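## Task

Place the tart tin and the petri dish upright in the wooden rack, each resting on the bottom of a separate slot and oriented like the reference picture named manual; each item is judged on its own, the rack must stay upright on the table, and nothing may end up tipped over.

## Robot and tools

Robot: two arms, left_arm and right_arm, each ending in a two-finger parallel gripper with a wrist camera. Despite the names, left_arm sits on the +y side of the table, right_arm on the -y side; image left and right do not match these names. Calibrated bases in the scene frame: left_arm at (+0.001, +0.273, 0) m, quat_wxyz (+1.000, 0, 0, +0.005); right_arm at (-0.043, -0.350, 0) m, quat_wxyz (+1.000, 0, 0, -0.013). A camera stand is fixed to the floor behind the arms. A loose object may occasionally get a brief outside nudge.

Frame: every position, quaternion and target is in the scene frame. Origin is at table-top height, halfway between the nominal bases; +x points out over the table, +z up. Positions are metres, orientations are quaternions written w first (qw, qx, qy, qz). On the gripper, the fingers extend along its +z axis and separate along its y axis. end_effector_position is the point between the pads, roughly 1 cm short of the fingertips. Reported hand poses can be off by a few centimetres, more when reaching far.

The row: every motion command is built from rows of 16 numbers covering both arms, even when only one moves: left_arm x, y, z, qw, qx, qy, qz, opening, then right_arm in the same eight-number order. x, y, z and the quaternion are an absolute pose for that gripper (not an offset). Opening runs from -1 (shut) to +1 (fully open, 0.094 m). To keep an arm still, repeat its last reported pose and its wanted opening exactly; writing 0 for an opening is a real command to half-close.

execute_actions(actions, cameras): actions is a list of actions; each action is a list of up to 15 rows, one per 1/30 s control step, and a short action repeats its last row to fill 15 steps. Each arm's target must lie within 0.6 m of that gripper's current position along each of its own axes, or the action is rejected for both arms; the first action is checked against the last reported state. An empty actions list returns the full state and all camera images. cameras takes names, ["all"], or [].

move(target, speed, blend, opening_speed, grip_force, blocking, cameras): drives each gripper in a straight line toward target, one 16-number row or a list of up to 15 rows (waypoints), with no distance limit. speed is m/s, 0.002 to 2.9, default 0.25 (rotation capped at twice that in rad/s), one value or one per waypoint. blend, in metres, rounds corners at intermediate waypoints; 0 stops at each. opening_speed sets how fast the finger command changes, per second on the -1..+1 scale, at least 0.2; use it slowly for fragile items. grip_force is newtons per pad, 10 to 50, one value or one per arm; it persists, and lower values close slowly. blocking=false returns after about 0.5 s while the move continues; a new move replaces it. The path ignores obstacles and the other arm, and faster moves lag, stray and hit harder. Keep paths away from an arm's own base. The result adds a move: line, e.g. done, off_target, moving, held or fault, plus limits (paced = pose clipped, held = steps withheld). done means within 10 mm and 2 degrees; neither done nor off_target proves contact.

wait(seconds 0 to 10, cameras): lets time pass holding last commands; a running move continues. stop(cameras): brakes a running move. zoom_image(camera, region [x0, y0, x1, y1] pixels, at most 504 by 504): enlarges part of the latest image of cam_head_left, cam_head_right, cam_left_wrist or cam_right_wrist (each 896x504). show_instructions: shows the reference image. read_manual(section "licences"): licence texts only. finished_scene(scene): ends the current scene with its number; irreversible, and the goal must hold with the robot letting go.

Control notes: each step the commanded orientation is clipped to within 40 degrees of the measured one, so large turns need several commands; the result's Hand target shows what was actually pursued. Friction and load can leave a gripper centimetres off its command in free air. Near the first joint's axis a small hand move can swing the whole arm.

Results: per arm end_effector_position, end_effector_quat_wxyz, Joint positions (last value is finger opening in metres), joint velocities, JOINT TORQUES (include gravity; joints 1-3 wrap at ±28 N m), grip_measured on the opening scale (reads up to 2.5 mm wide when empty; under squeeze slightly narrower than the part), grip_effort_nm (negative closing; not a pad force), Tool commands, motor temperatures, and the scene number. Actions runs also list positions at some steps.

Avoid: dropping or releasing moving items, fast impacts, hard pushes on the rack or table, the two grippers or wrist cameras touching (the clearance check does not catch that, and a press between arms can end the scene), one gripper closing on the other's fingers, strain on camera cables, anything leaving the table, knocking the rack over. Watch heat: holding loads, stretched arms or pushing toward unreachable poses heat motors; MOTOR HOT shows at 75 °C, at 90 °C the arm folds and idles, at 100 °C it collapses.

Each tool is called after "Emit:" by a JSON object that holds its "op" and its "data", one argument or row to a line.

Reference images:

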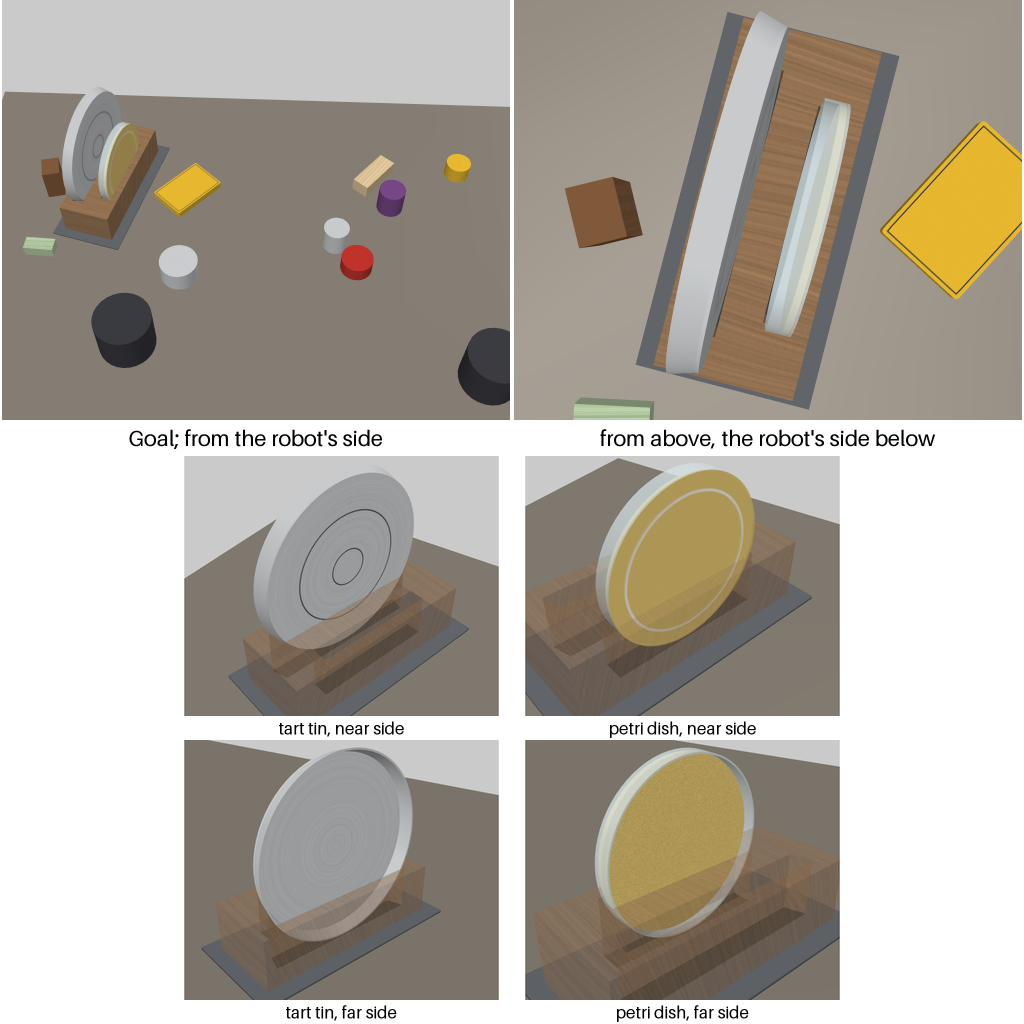

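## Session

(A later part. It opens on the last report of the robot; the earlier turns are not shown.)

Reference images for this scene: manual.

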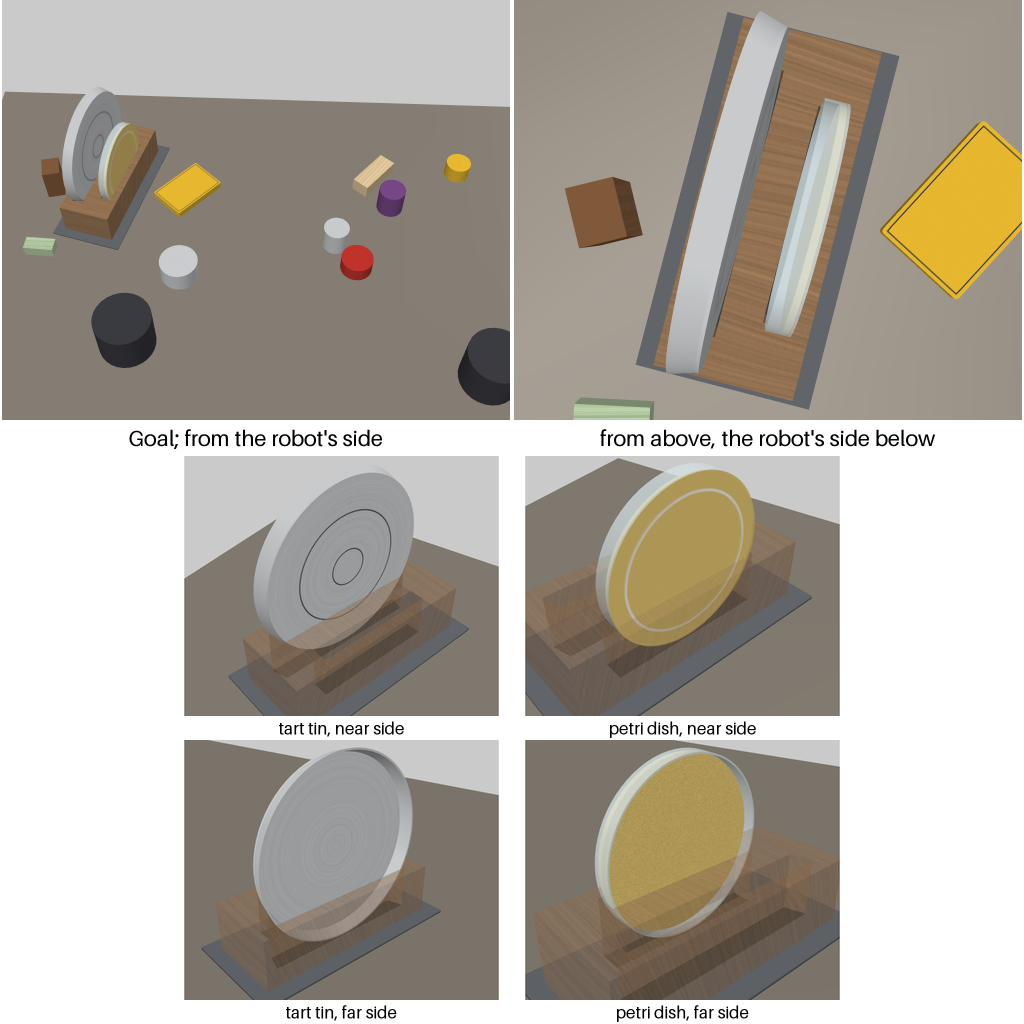

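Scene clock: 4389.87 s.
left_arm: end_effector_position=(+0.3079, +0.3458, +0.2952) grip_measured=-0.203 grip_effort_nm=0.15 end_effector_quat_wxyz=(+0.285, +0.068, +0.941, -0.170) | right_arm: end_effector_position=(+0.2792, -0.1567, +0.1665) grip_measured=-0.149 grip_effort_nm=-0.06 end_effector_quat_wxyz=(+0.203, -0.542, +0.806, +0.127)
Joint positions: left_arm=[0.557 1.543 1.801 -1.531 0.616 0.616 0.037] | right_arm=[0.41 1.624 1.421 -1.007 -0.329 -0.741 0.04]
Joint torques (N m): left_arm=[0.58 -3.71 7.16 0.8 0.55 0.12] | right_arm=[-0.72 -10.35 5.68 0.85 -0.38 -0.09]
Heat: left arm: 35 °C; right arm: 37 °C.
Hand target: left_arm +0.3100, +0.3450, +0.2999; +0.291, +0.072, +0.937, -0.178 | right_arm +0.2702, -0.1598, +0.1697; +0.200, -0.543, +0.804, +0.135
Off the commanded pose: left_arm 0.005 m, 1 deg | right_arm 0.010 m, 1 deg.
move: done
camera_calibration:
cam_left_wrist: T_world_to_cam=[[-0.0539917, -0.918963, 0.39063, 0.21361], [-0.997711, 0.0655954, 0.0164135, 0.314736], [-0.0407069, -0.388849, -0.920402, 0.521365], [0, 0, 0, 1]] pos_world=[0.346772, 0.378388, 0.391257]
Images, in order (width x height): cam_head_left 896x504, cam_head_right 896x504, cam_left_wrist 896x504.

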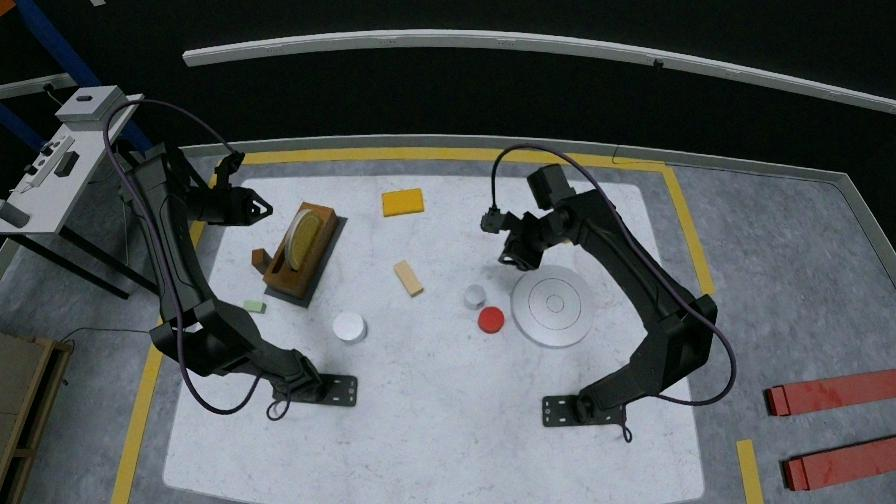

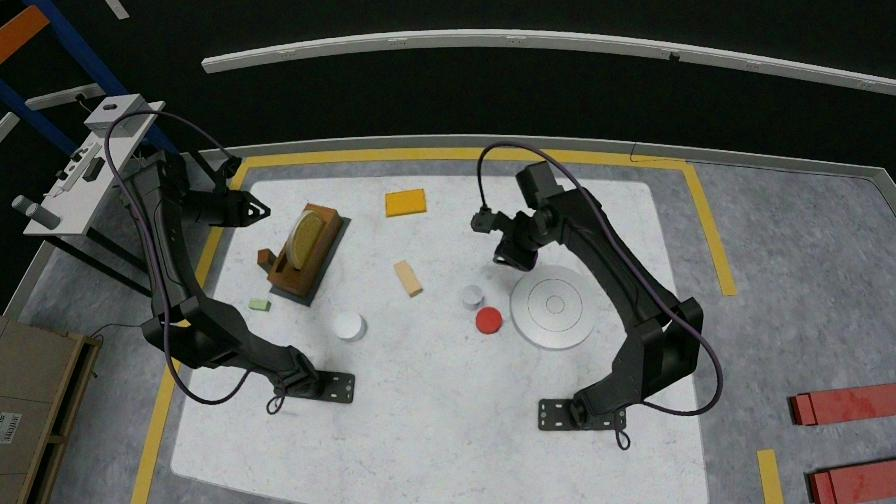

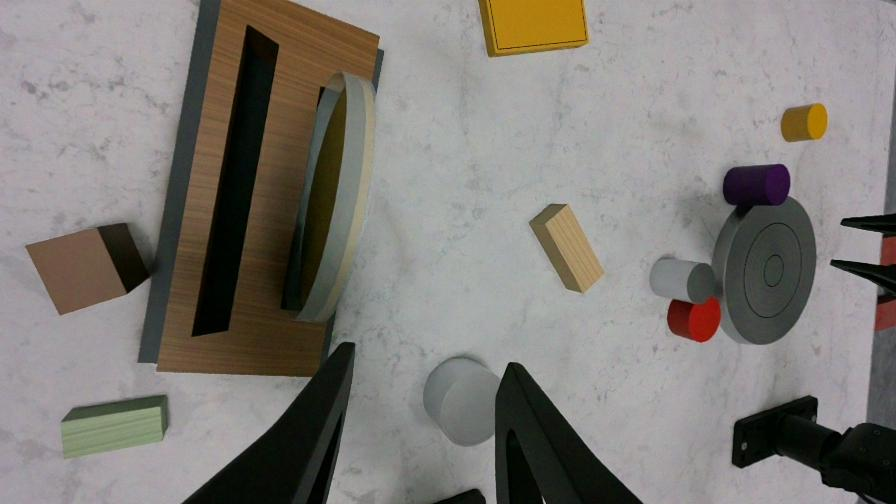

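Emit:
{"op": "move", "data": {
  "target": [
    [0.3300,0.1000,0.300,0.1532,0.7508,0.6146,-0.1872,-0.15,0.1595,-0.4560,0.170,0.2010,-0.5398,0.8063,0.1346,-0.15],
    [0.3130,-0.1485,0.200,0.1532,0.7508,0.6146,-0.1872,-0.15,0.1595,-0.4560,0.150,0.2010,-0.5398,0.8063,0.1346,-0.15]
  ],
  "speed": [0.35,0.25],
  "blend": [0.03,0],
  "cameras": ["all"]
}}

Scene clock: 4605.73 s.
left_arm: end_effector_position=(+0.3115, -0.1506, +0.2001) grip_measured=-0.153 grip_effort_nm=0.14 end_effector_quat_wxyz=(+0.184, +0.748, +0.610, -0.187) | right_arm: end_effector_position=(+0.1598, -0.4551, +0.1560) grip_measured=-0.149 grip_effort_nm=-0.06 end_effector_quat_wxyz=(+0.200, -0.540, +0.807, +0.128)
Joint positions: left_arm=[-0.817 2.461 2.793 -1.544 0.398 0.894 0.04] | right_arm=[-0.796 1.533 1.302 -1.544 -0.436 -2.047 0.04]
Joint torques (N m): left_arm=[0.51 -11.23 7.06 0.88 0.21 -0.1] | right_arm=[-0.65 -4.81 4.89 0.04 -0.27 -0.11]
Heat: left arm: 32 °C; right arm: 36 °C.
Hand target: left_arm +0.3126, -0.1482, +0.1996; +0.180, +0.744, +0.615, -0.188 | right_arm +0.1594, -0.4559, +0.1501; +0.201, -0.540, +0.806, +0.135
Off the commanded pose: left_arm 0.003 m, 4 deg | right_arm 0.006 m, 1 deg.
joint sent to its limit (left arm) — joint 4 (wrist pitch), lower limit. The joint targets are off in orientation, not in position.
move: off_target (left_arm)
camera_calibration:
cam_left_wrist: T_world_to_cam=[[-0.998135, 0.0161861, 0.0588587, 0.296101], [0.0192675, 0.998452, 0.0521674, 0.169022], [-0.0579232, 0.0532042, -0.996902, 0.328219], [0, 0, 0, 1]] pos_world=[0.311304, -0.191016, 0.300957]
cam_right_wrist: T_world_to_cam=[[0.959867, -0.257142, 0.111954, -0.294673], [-0.271004, -0.953175, 0.134219, -0.378584], [0.0721989, -0.159172, -0.984607, 0.167981], [0, 0, 0, 1]] pos_world=[0.16812, -0.409892, 0.249198]

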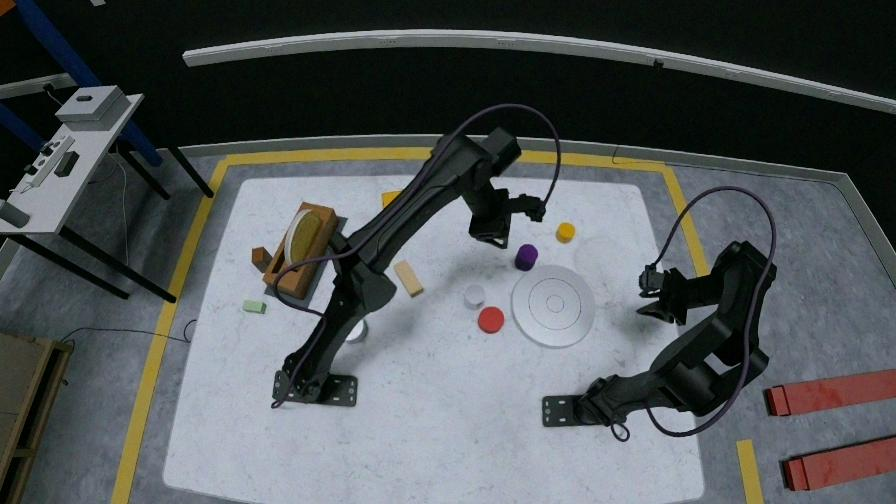

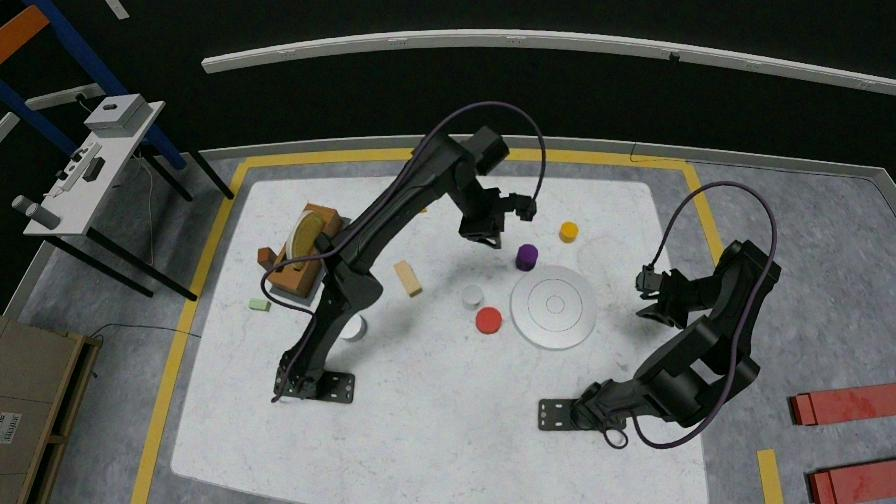

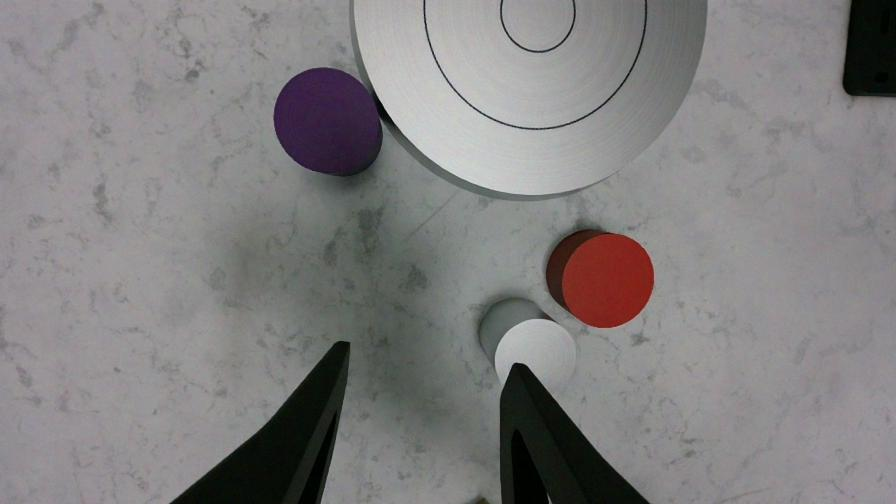

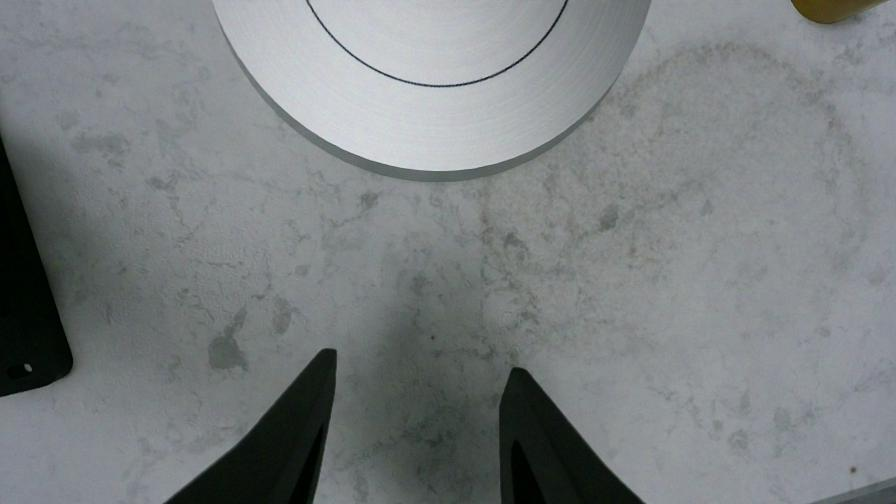

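Emit:
{"op": "move", "data": {
  "target": [
    [0.3300,0.1500,0.280,0.1532,0.7508,0.6146,-0.1872,-0.15,0.1595,-0.4560,0.030,0.2010,-0.5398,0.8063,0.1346,-0.15],
    [0.3300,0.1500,0.280,0.1532,0.7508,0.6146,-0.1872,-0.15,0.2300,-0.3200,0.024,0.2010,-0.5398,0.8063,0.1346,-0.15]
  ],
  "speed": [0.25,0.1],
  "cameras": ["cam_head_left","cam_right_wrist"]
}}

Scene clock: 4808.07 s.
left_arm: end_effector_position=(+0.3405, +0.1542, +0.2704) grip_measured=-0.153 grip_effort_nm=0.14 end_effector_quat_wxyz=(+0.250, +0.719, +0.641, -0.102) | right_arm: end_effector_position=(+0.2291, -0.3244, +0.0225) grip_measured=-0.149 grip_effort_nm=-0.06 end_effector_quat_wxyz=(+0.190, -0.538, +0.810, +0.135)
Joint positions: left_arm=[-0.111 1.749 1.978 -1.545 0.49 1.521 0.04] | right_arm=[-0.182 1.591 0.813 -0.711 -0.464 -1.362 0.04]
Joint torques (N m): left_arm=[-0.27 -9.03 4.51 0.73 0.52 0.09] | right_arm=[0.77 -7.39 4.55 0.75 -0.42 0.07]
Motor temperatures (°C): left_arm=[24 35 32 26 27 25 24] | right_arm=[24 32 30 25 25 25 26]
Heat: left arm: 35 °C; right arm: 32 °C.
Hand target: left_arm +0.3301, +0.1498, +0.2792; +0.260, +0.722, +0.632, -0.110 | right_arm +0.2299, -0.3200, +0.0240; +0.201, -0.540, +0.806, +0.135
Off the commanded pose: left_arm 0.015 m, 16 deg | right_arm 0.005 m, 1 deg.
joint sent to its limit (left arm) — joint 4 (wrist pitch), lower limit. The joint targets are off in orientation, not in position.
move: off_target (left_arm)
camera_calibration:
cam_right_wrist: T_world_to_cam=[[0.961958, -0.258424, 0.0886271, -0.312997], [-0.268903, -0.952927, 0.140076, -0.217863], [0.0482561, -0.15858, -0.986166, 0.0580226], [0, 0, 0, 1]] pos_world=[0.239706, -0.279293, 0.115477]
Images, in order (width x height): cam_head_left 896x504, cam_right_wrist 896x504.

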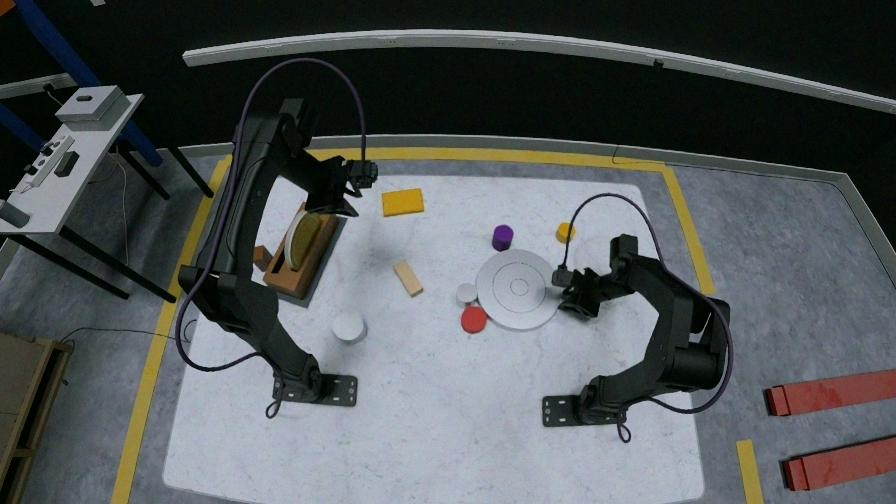

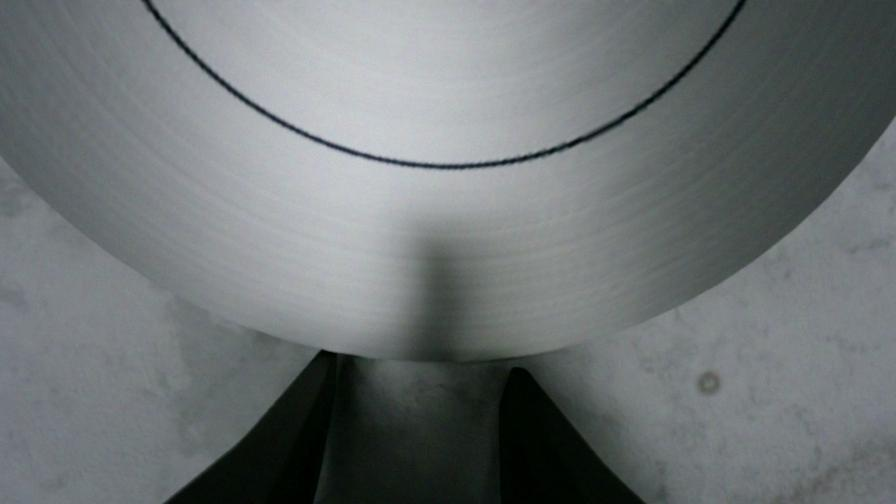

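Emit:
{"op": "move", "data": {
  "target": [0.3300,0.1500,0.280,0.1532,0.7508,0.6146,-0.1872,-0.15,0.2980,-0.1910,0.026,0.2010,-0.5398,0.8063,0.1346,-0.15],
  "speed": 0.1,
  "cameras": ["cam_head_left","cam_head_right","cam_right_wrist","cam_left_wrist"]
}}

Scene clock: 4831.37 s.
left_arm: end_effector_position=(+0.3405, +0.1542, +0.2704) grip_measured=-0.153 grip_effort_nm=0.14 end_effector_quat_wxyz=(+0.250, +0.719, +0.641, -0.102) | right_arm: end_effector_position=(+0.2895, -0.1958, +0.0260) grip_measured=-0.149 grip_effort_nm=-0.06 end_effector_quat_wxyz=(+0.193, -0.539, +0.809, +0.136)
Joint positions: left_arm=[-0.111 1.749 1.978 -1.545 0.49 1.521 0.04] | right_arm=[0.274 1.77 1.016 -0.526 -0.383 -0.871 0.04]
Joint torques (N m): left_arm=[-0.27 -9.03 4.49 0.73 0.52 0.08] | right_arm=[0.51 -6.89 7.84 1.15 -0.25 0.06]
Heat: left arm: 35 °C; right arm: 32 °C.
Hand target: left_arm +0.3301, +0.1498, +0.2792; +0.260, +0.722, +0.632, -0.110 | right_arm +0.2976, -0.1911, +0.0261; +0.201, -0.540, +0.806, +0.135
Off the commanded pose: left_arm 0.015 m, 16 deg | right_arm 0.010 m, 1 deg.
joint sent to its limit (left arm) — joint 4 (wrist pitch), lower limit. The joint targets are off in orientation, not in position.
move: off_target (left_arm)
camera_calibration:
cam_left_wrist: T_world_to_cam=[[-0.984528, -0.121087, -0.126659, 0.382686], [-0.127841, 0.990699, 0.0465969, -0.0867283], [0.119839, 0.0620683, -0.990851, 0.3202], [0, 0, 0, 1]] pos_world=[0.327305, 0.112386, 0.369783]
cam_right_wrist: T_world_to_cam=[[0.962135, -0.256561, 0.0920508, -0.338004], [-0.267294, -0.954216, 0.134262, -0.0801031], [0.05339, -0.153783, -0.986661, 0.0784688], [0, 0, 0, 1]] pos_world=[0.299605, -0.151087, 0.11929]

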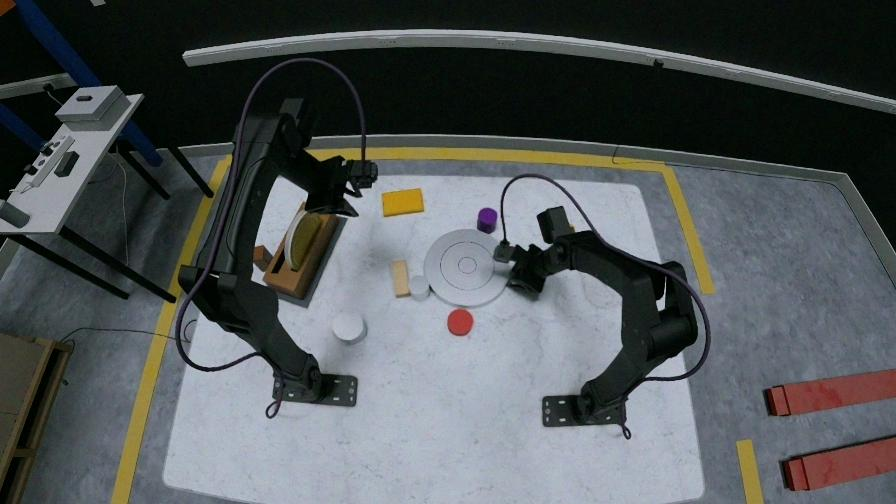

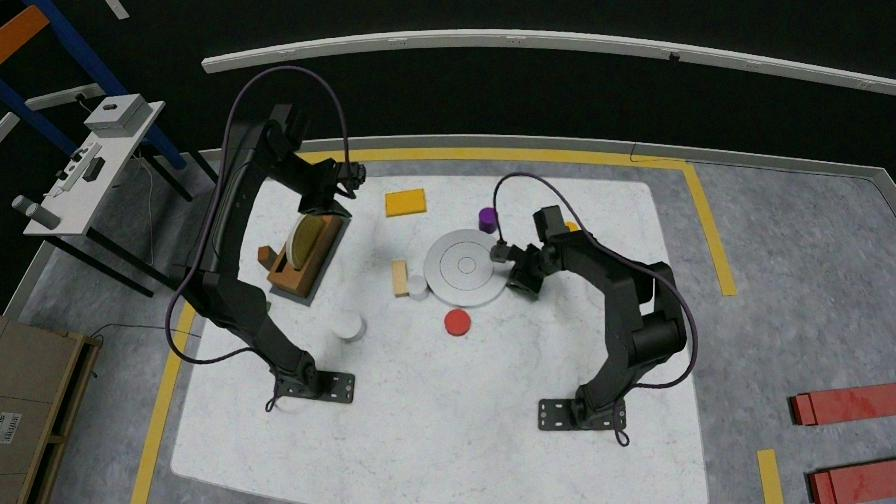

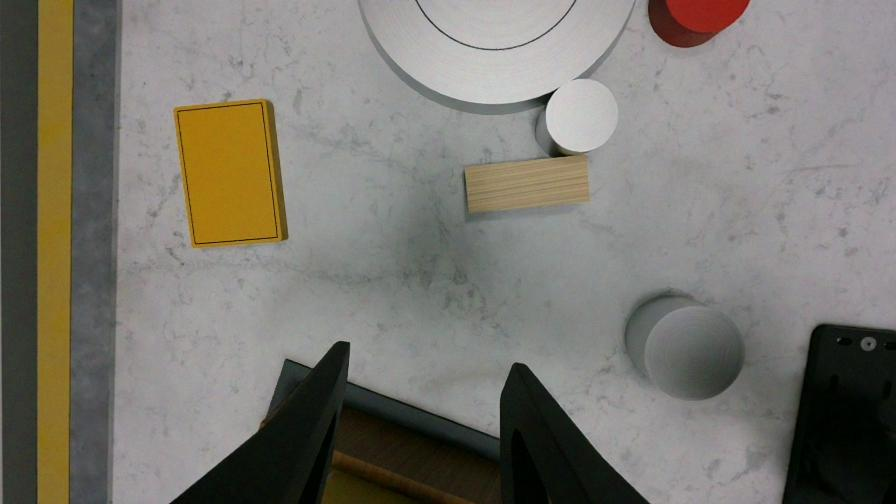

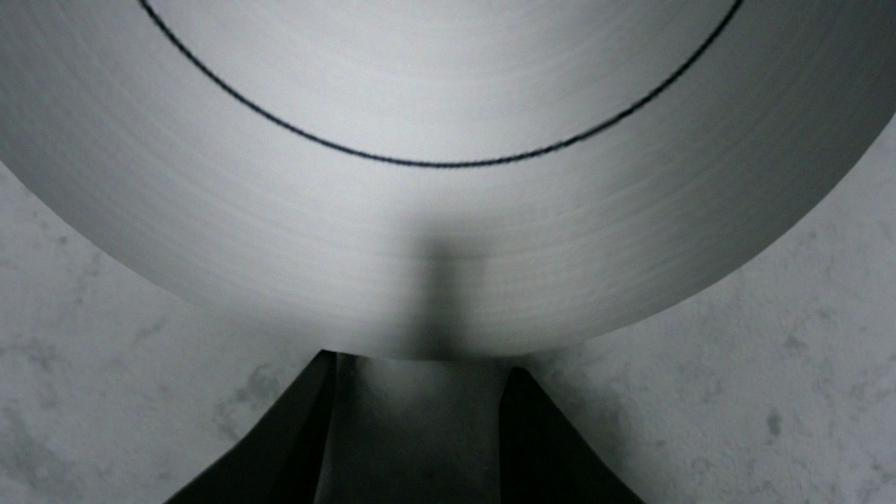

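Emit:
{"op": "move", "data": {
  "target": [
    [0.4100,0.0900,0.140,0.1532,0.7508,0.6146,-0.1872,-0.15,0.2980,-0.1910,0.026,0.2010,-0.5398,0.8063,0.1346,-0.15],
    [0.4100,0.0880,0.040,0.1532,0.7508,0.6146,-0.1872,-0.15,0.2980,-0.1910,0.026,0.2010,-0.5398,0.8063,0.1346,-0.15]
  ],
  "speed": [0.25,0.15],
  "blend": [0.02,0],
  "cameras": ["cam_head_left","cam_head_right","cam_left_wrist"]
}}

Scene clock: 4870.37 s.
left_arm: end_effector_position=(+0.4130, +0.0920, +0.0461) grip_measured=-0.153 grip_effort_nm=0.14 end_effector_quat_wxyz=(+0.157, +0.748, +0.619, -0.180) | right_arm: end_effector_position=(+0.2896, -0.1958, +0.0261) grip_measured=-0.149 grip_effort_nm=-0.06 end_effector_quat_wxyz=(+0.194, -0.539, +0.809, +0.136)
Joint positions: left_arm=[-0.24 2.253 1.823 -1.106 0.48 1.521 0.04] | right_arm=[0.274 1.77 1.016 -0.526 -0.383 -0.87 0.04]
Joint torques (N m): left_arm=[-0.61 -9.96 5.01 0.55 0.33 0.05] | right_arm=[0.58 -6.89 7.84 1.19 -0.24 0.06]
Heat: left arm: 35 °C; right arm: 32 °C.
Hand target: left_arm +0.4099, +0.0881, +0.0401; +0.153, +0.751, +0.615, -0.187 | right_arm +0.2977, -0.1911, +0.0261; +0.201, -0.540, +0.806, +0.135
Off the commanded pose: left_arm 0.008 m, 1 deg | right_arm 0.010 m, 1 deg.
move: done
camera_calibration:
cam_left_wrist: T_world_to_cam=[[-0.996405, 0.00632563, 0.0844789, 0.401504], [0.0151217, 0.994474, 0.103892, -0.0674263], [-0.0833549, 0.104796, -0.990994, 0.173173], [0, 0, 0, 1]] pos_world=[0.415515, 0.0463661, 0.1447]
Images, in order (width x height): cam_head_left 896x504, cam_head_right 896x504, cam_left_wrist 896x504.

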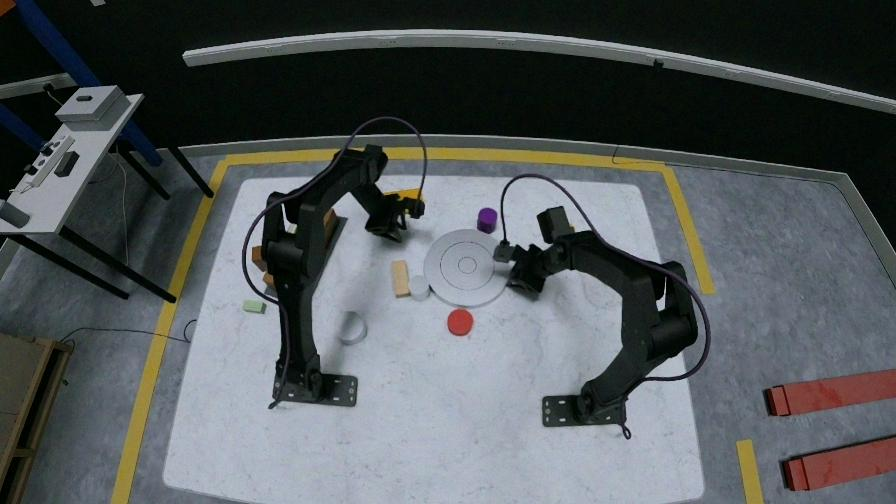

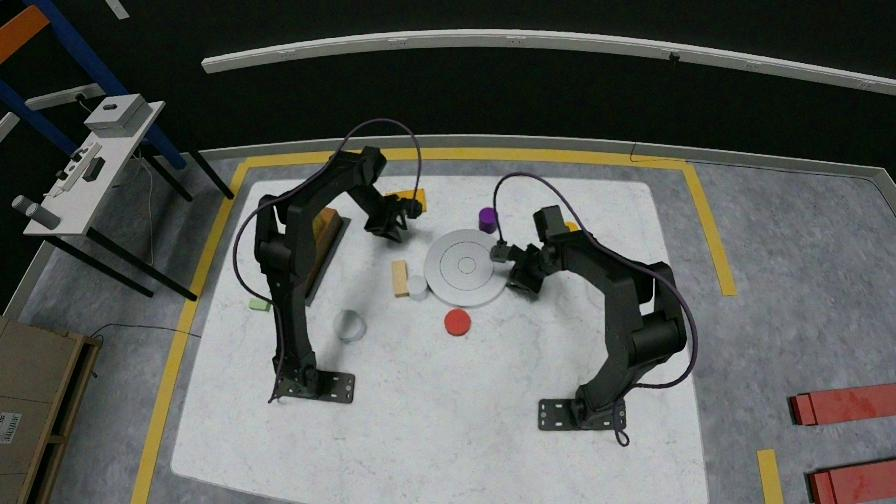

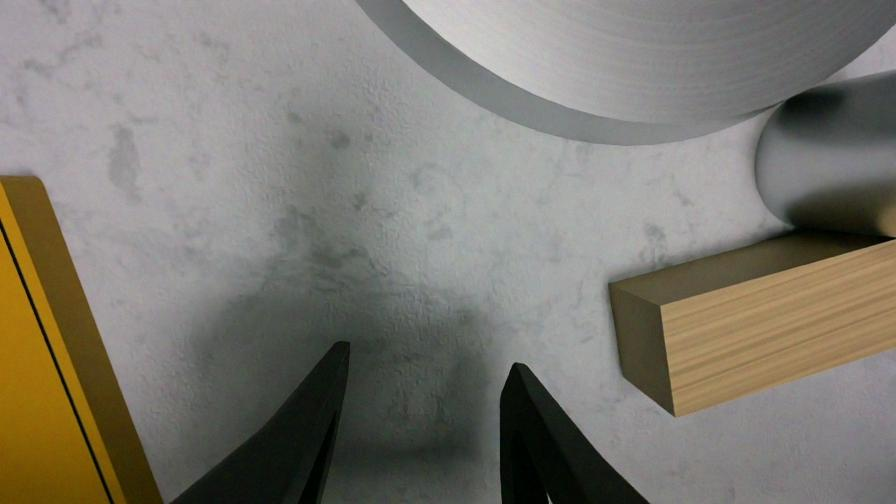

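Emit:
{"op": "move", "data": {
  "target": [
    [0.4060,0.0800,0.038,0.1532,0.7508,0.6146,-0.1872,-0.15,0.2980,-0.1910,0.026,0.2010,-0.5398,0.8063,0.1346,-0.15],
    [0.3350,0.0800,0.038,0.1532,0.7508,0.6146,-0.1872,-0.15,0.2980,-0.1910,0.026,0.2010,-0.5398,0.8063,0.1346,-0.15]
  ],
  "speed": [0.1,0.08],
  "blend": [0.005,0],
  "cameras": ["cam_head_left","cam_head_right","cam_left_wrist"]
}}

Scene clock: 4930.77 s.
left_arm: end_effector_position=(+0.3337, +0.0832, +0.0220) grip_measured=-0.153 grip_effort_nm=0.14 end_effector_quat_wxyz=(+0.135, +0.749, +0.619, -0.196) | right_arm: end_effector_position=(+0.2896, -0.1958, +0.0261) grip_measured=-0.149 grip_effort_nm=-0.06 end_effector_quat_wxyz=(+0.194, -0.539, +0.809, +0.136)
Joint positions: left_arm=[-0.311 2.042 1.388 -0.903 0.48 1.457 0.04] | right_arm=[0.274 1.77 1.016 -0.526 -0.383 -0.87 0.04]
Joint torques (N m): left_arm=[-0.38 -13.01 4.27 0.51 0.3 -0.08] | right_arm=[0.59 -6.89 7.86 1.17 -0.24 0.06]
Heat: left arm: 35 °C; right arm: 32 °C.
Hand target: left_arm +0.3349, +0.0800, +0.0376; +0.153, +0.751, +0.615, -0.187 | right_arm +0.2977, -0.1911, +0.0261; +0.201, -0.540, +0.806, +0.135
Off the commanded pose: left_arm 0.016 m, 2 deg | right_arm 0.010 m, 1 deg.
move: off_target (left_arm); blend cut to 0.0046 m at target 1
camera_calibration:
cam_left_wrist: T_world_to_cam=[[-0.990734, 0.0190501, 0.134476, 0.320646], [0.0347148, 0.992744, 0.115123, -0.0616621], [-0.131307, 0.118725, -0.984207, 0.158374], [0, 0, 0, 1]] pos_world=[0.340611, 0.0363036, 0.119852]
Images, in order (width x height): cam_head_left 896x504, cam_head_right 896x504, cam_left_wrist 896x504.

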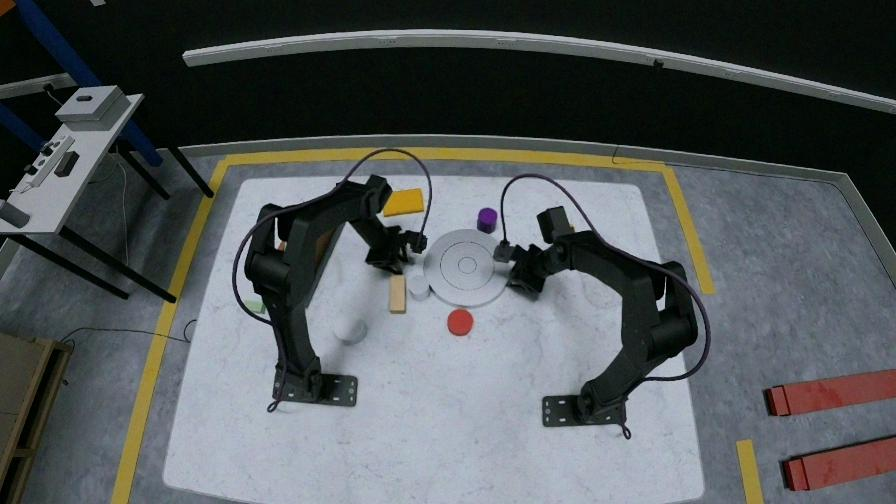

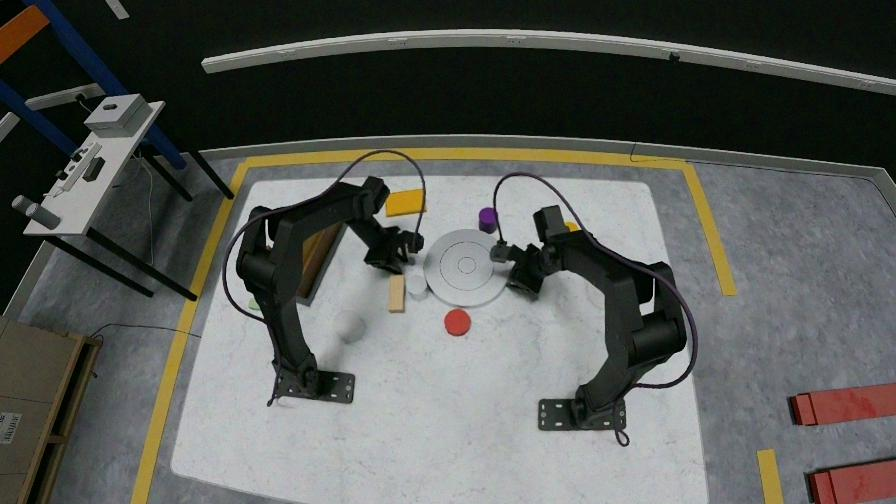

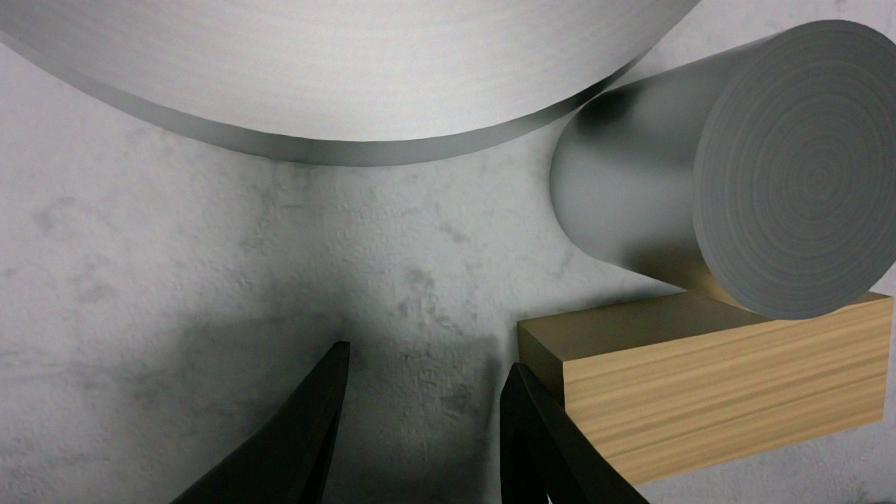

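Emit:
{"op": "move", "data": {
  "target": [0.3720,0.0600,0.034,0.1449,0.7769,0.5812,-0.1937,-0.15,0.2980,-0.1910,0.026,0.2010,-0.5398,0.8063,0.1346,-0.15],
  "speed": 0.1,
  "cameras": ["cam_head_left","cam_left_wrist"]
}}

Scene clock: 4954.67 s.
left_arm: end_effector_position=(+0.3724, +0.0643, +0.0340) grip_measured=-0.153 grip_effort_nm=0.14 end_effector_quat_wxyz=(+0.147, +0.773, +0.588, -0.186) | right_arm: end_effector_position=(+0.2896, -0.1958, +0.0261) grip_measured=-0.149 grip_effort_nm=-0.06 end_effector_quat_wxyz=(+0.194, -0.539, +0.809, +0.136)
Joint positions: left_arm=[-0.328 2.168 1.635 -1.004 0.478 1.516 0.04] | right_arm=[0.274 1.77 1.016 -0.526 -0.383 -0.87 0.04]
Joint torques (N m): left_arm=[-0.51 -8.91 7.43 0.35 0.34 0.11] | right_arm=[0.61 -6.86 7.82 1.16 -0.24 0.05]
Heat: left arm: 39 °C; right arm: 32 °C.
Hand target: left_arm +0.3719, +0.0601, +0.0339; +0.145, +0.777, +0.581, -0.193 | right_arm +0.2977, -0.1911, +0.0261; +0.201, -0.540, +0.806, +0.135
Off the commanded pose: left_arm 0.004 m, 1 deg | right_arm 0.010 m, 1 deg.
move: done
camera_calibration:
cam_left_wrist: T_world_to_cam=[[-0.992173, 0.0890553, 0.0875271, 0.355304], [0.0981943, 0.989468, 0.106349, -0.0687774], [-0.0771344, 0.114111, -0.990469, 0.157784], [0, 0, 0, 1]] pos_world=[0.371447, 0.0184065, 0.132496]
Images, in order (width x height): cam_head_left 896x504, cam_left_wrist 896x504.

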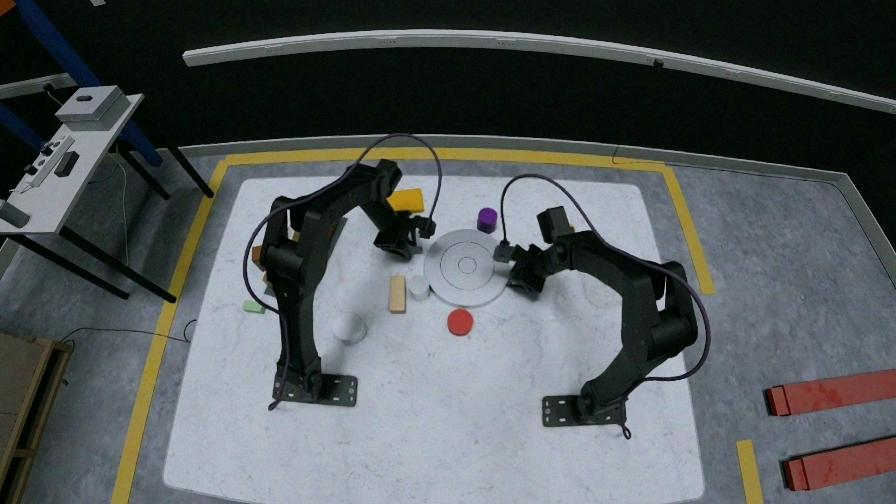

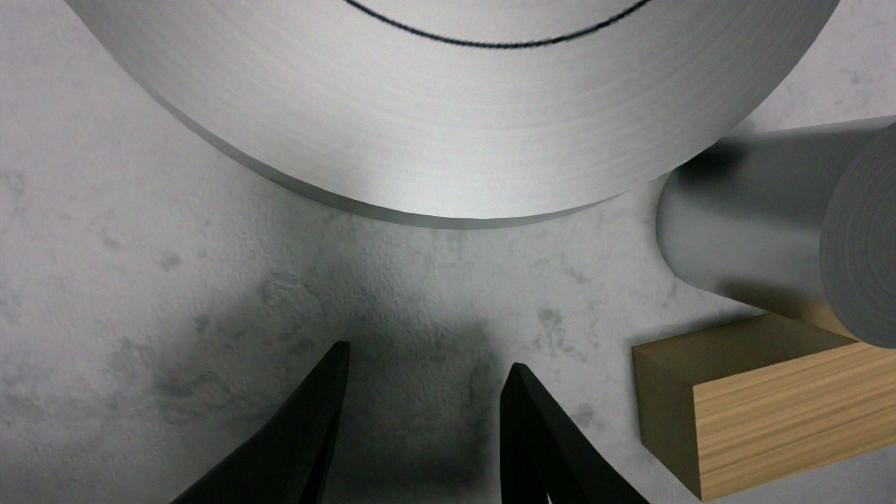

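Emit:
{"op": "move", "data": {
  "target": [
    [0.3720,0.0600,0.026,0.1449,0.7769,0.5812,-0.1937,-0.15,0.2930,-0.2090,0.026,0.2010,-0.5398,0.8063,0.1346,-0.15],
    [0.3660,0.0360,0.024,0.1449,0.7769,0.5812,-0.1937,-0.15,0.2990,-0.1980,0.026,0.2010,-0.5398,0.8063,0.1346,-0.15],
    [0.3585,0.0020,0.024,0.1449,0.7769,0.5812,-0.1937,-0.15,0.3110,-0.1680,0.026,0.2010,-0.5398,0.8063,0.1346,-0.15]
  ],
  "speed": [0.1,0.06,0.04],
  "cameras": ["all"]
}}

Scene clock: 4996.20 s.
left_arm: end_effector_position=(+0.3636, +0.0282, +0.0304) grip_measured=-0.153 grip_effort_nm=0.14 end_effector_quat_wxyz=(+0.132, +0.769, +0.601, -0.172) | right_arm: end_effector_position=(+0.2963, -0.1944, +0.0269) grip_measured=-0.149 grip_effort_nm=-0.06 end_effector_quat_wxyz=(+0.171, -0.530, +0.822, +0.118)
Joint positions: left_arm=[-0.433 2.178 1.65 -0.964 0.431 1.375 0.04] | right_arm=[0.3 1.804 1.086 -0.585 -0.325 -0.828 0.04]
Joint torques (N m): left_arm=[-3.52 -7.94 6.26 0.94 0.74 -0.02] | right_arm=[3.55 -5.85 8.16 1.81 -0.64 0.21]
Heat: left arm: 37 °C; right arm: 32 °C.
Hand target: left_arm +0.3573, +0.0033, +0.0247; +0.144, +0.777, +0.581, -0.194 | right_arm +0.3086, -0.1692, +0.0276; +0.200, -0.540, +0.806, +0.135
Off the commanded pose: left_arm 0.027 m, 4 deg | right_arm 0.030 m, 4 deg.
move: off_target (left_arm, right_arm)
camera_calibration:
cam_left_wrist: T_world_to_cam=[[-0.993826, 0.0606359, 0.0929196, 0.35129], [0.0740907, 0.986062, 0.148972, -0.0241954], [-0.0825914, 0.154937, -0.984466, 0.158243], [0, 0, 0, 1]] pos_world=[0.363983, -0.0219603, 0.126748]
cam_right_wrist: T_world_to_cam=[[0.956672, -0.279646, 0.0810937, -0.346844], [-0.290296, -0.937593, 0.191436, -0.0686463], [0.0224984, -0.206683, -0.978149, 0.0779065], [0, 0, 0, 1]] pos_world=[0.310136, -0.145254, 0.117473]

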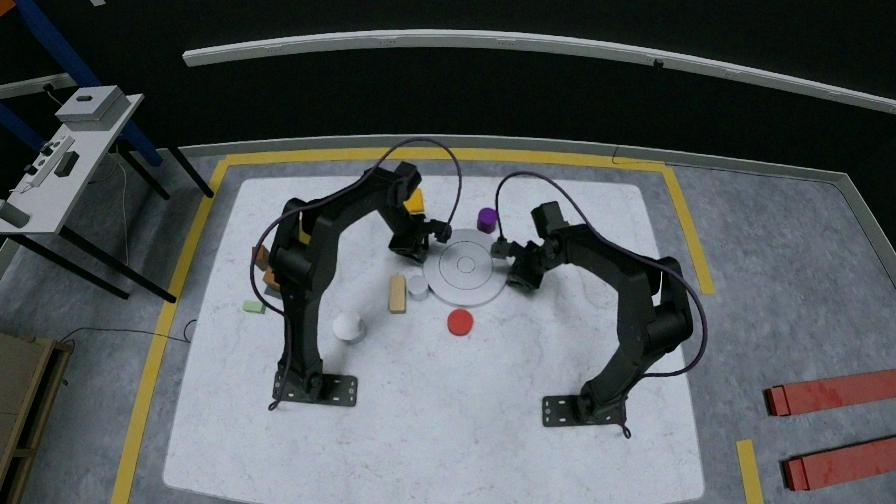

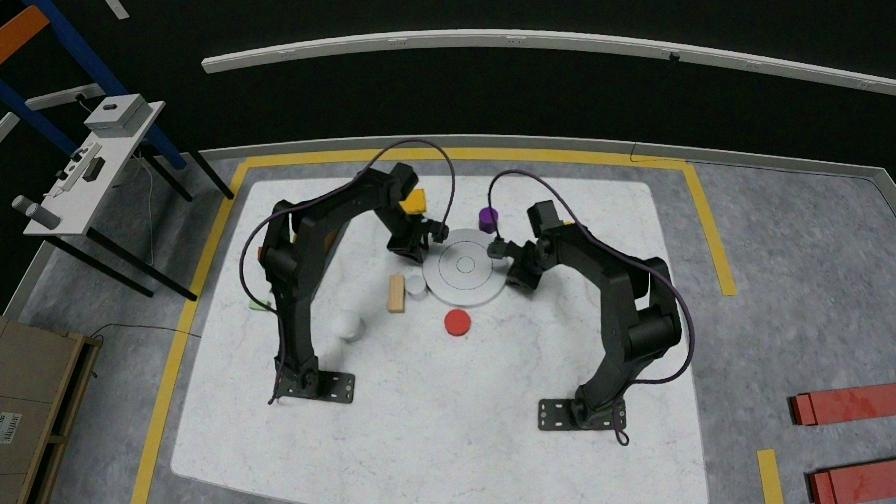

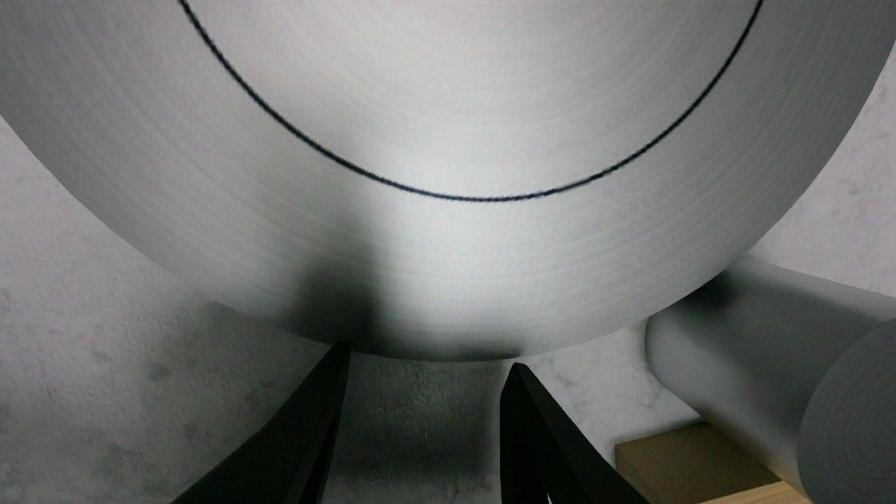

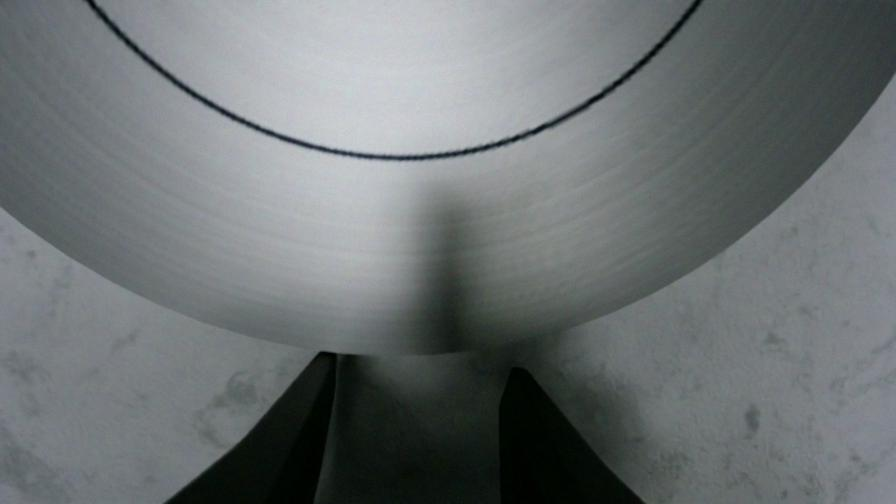

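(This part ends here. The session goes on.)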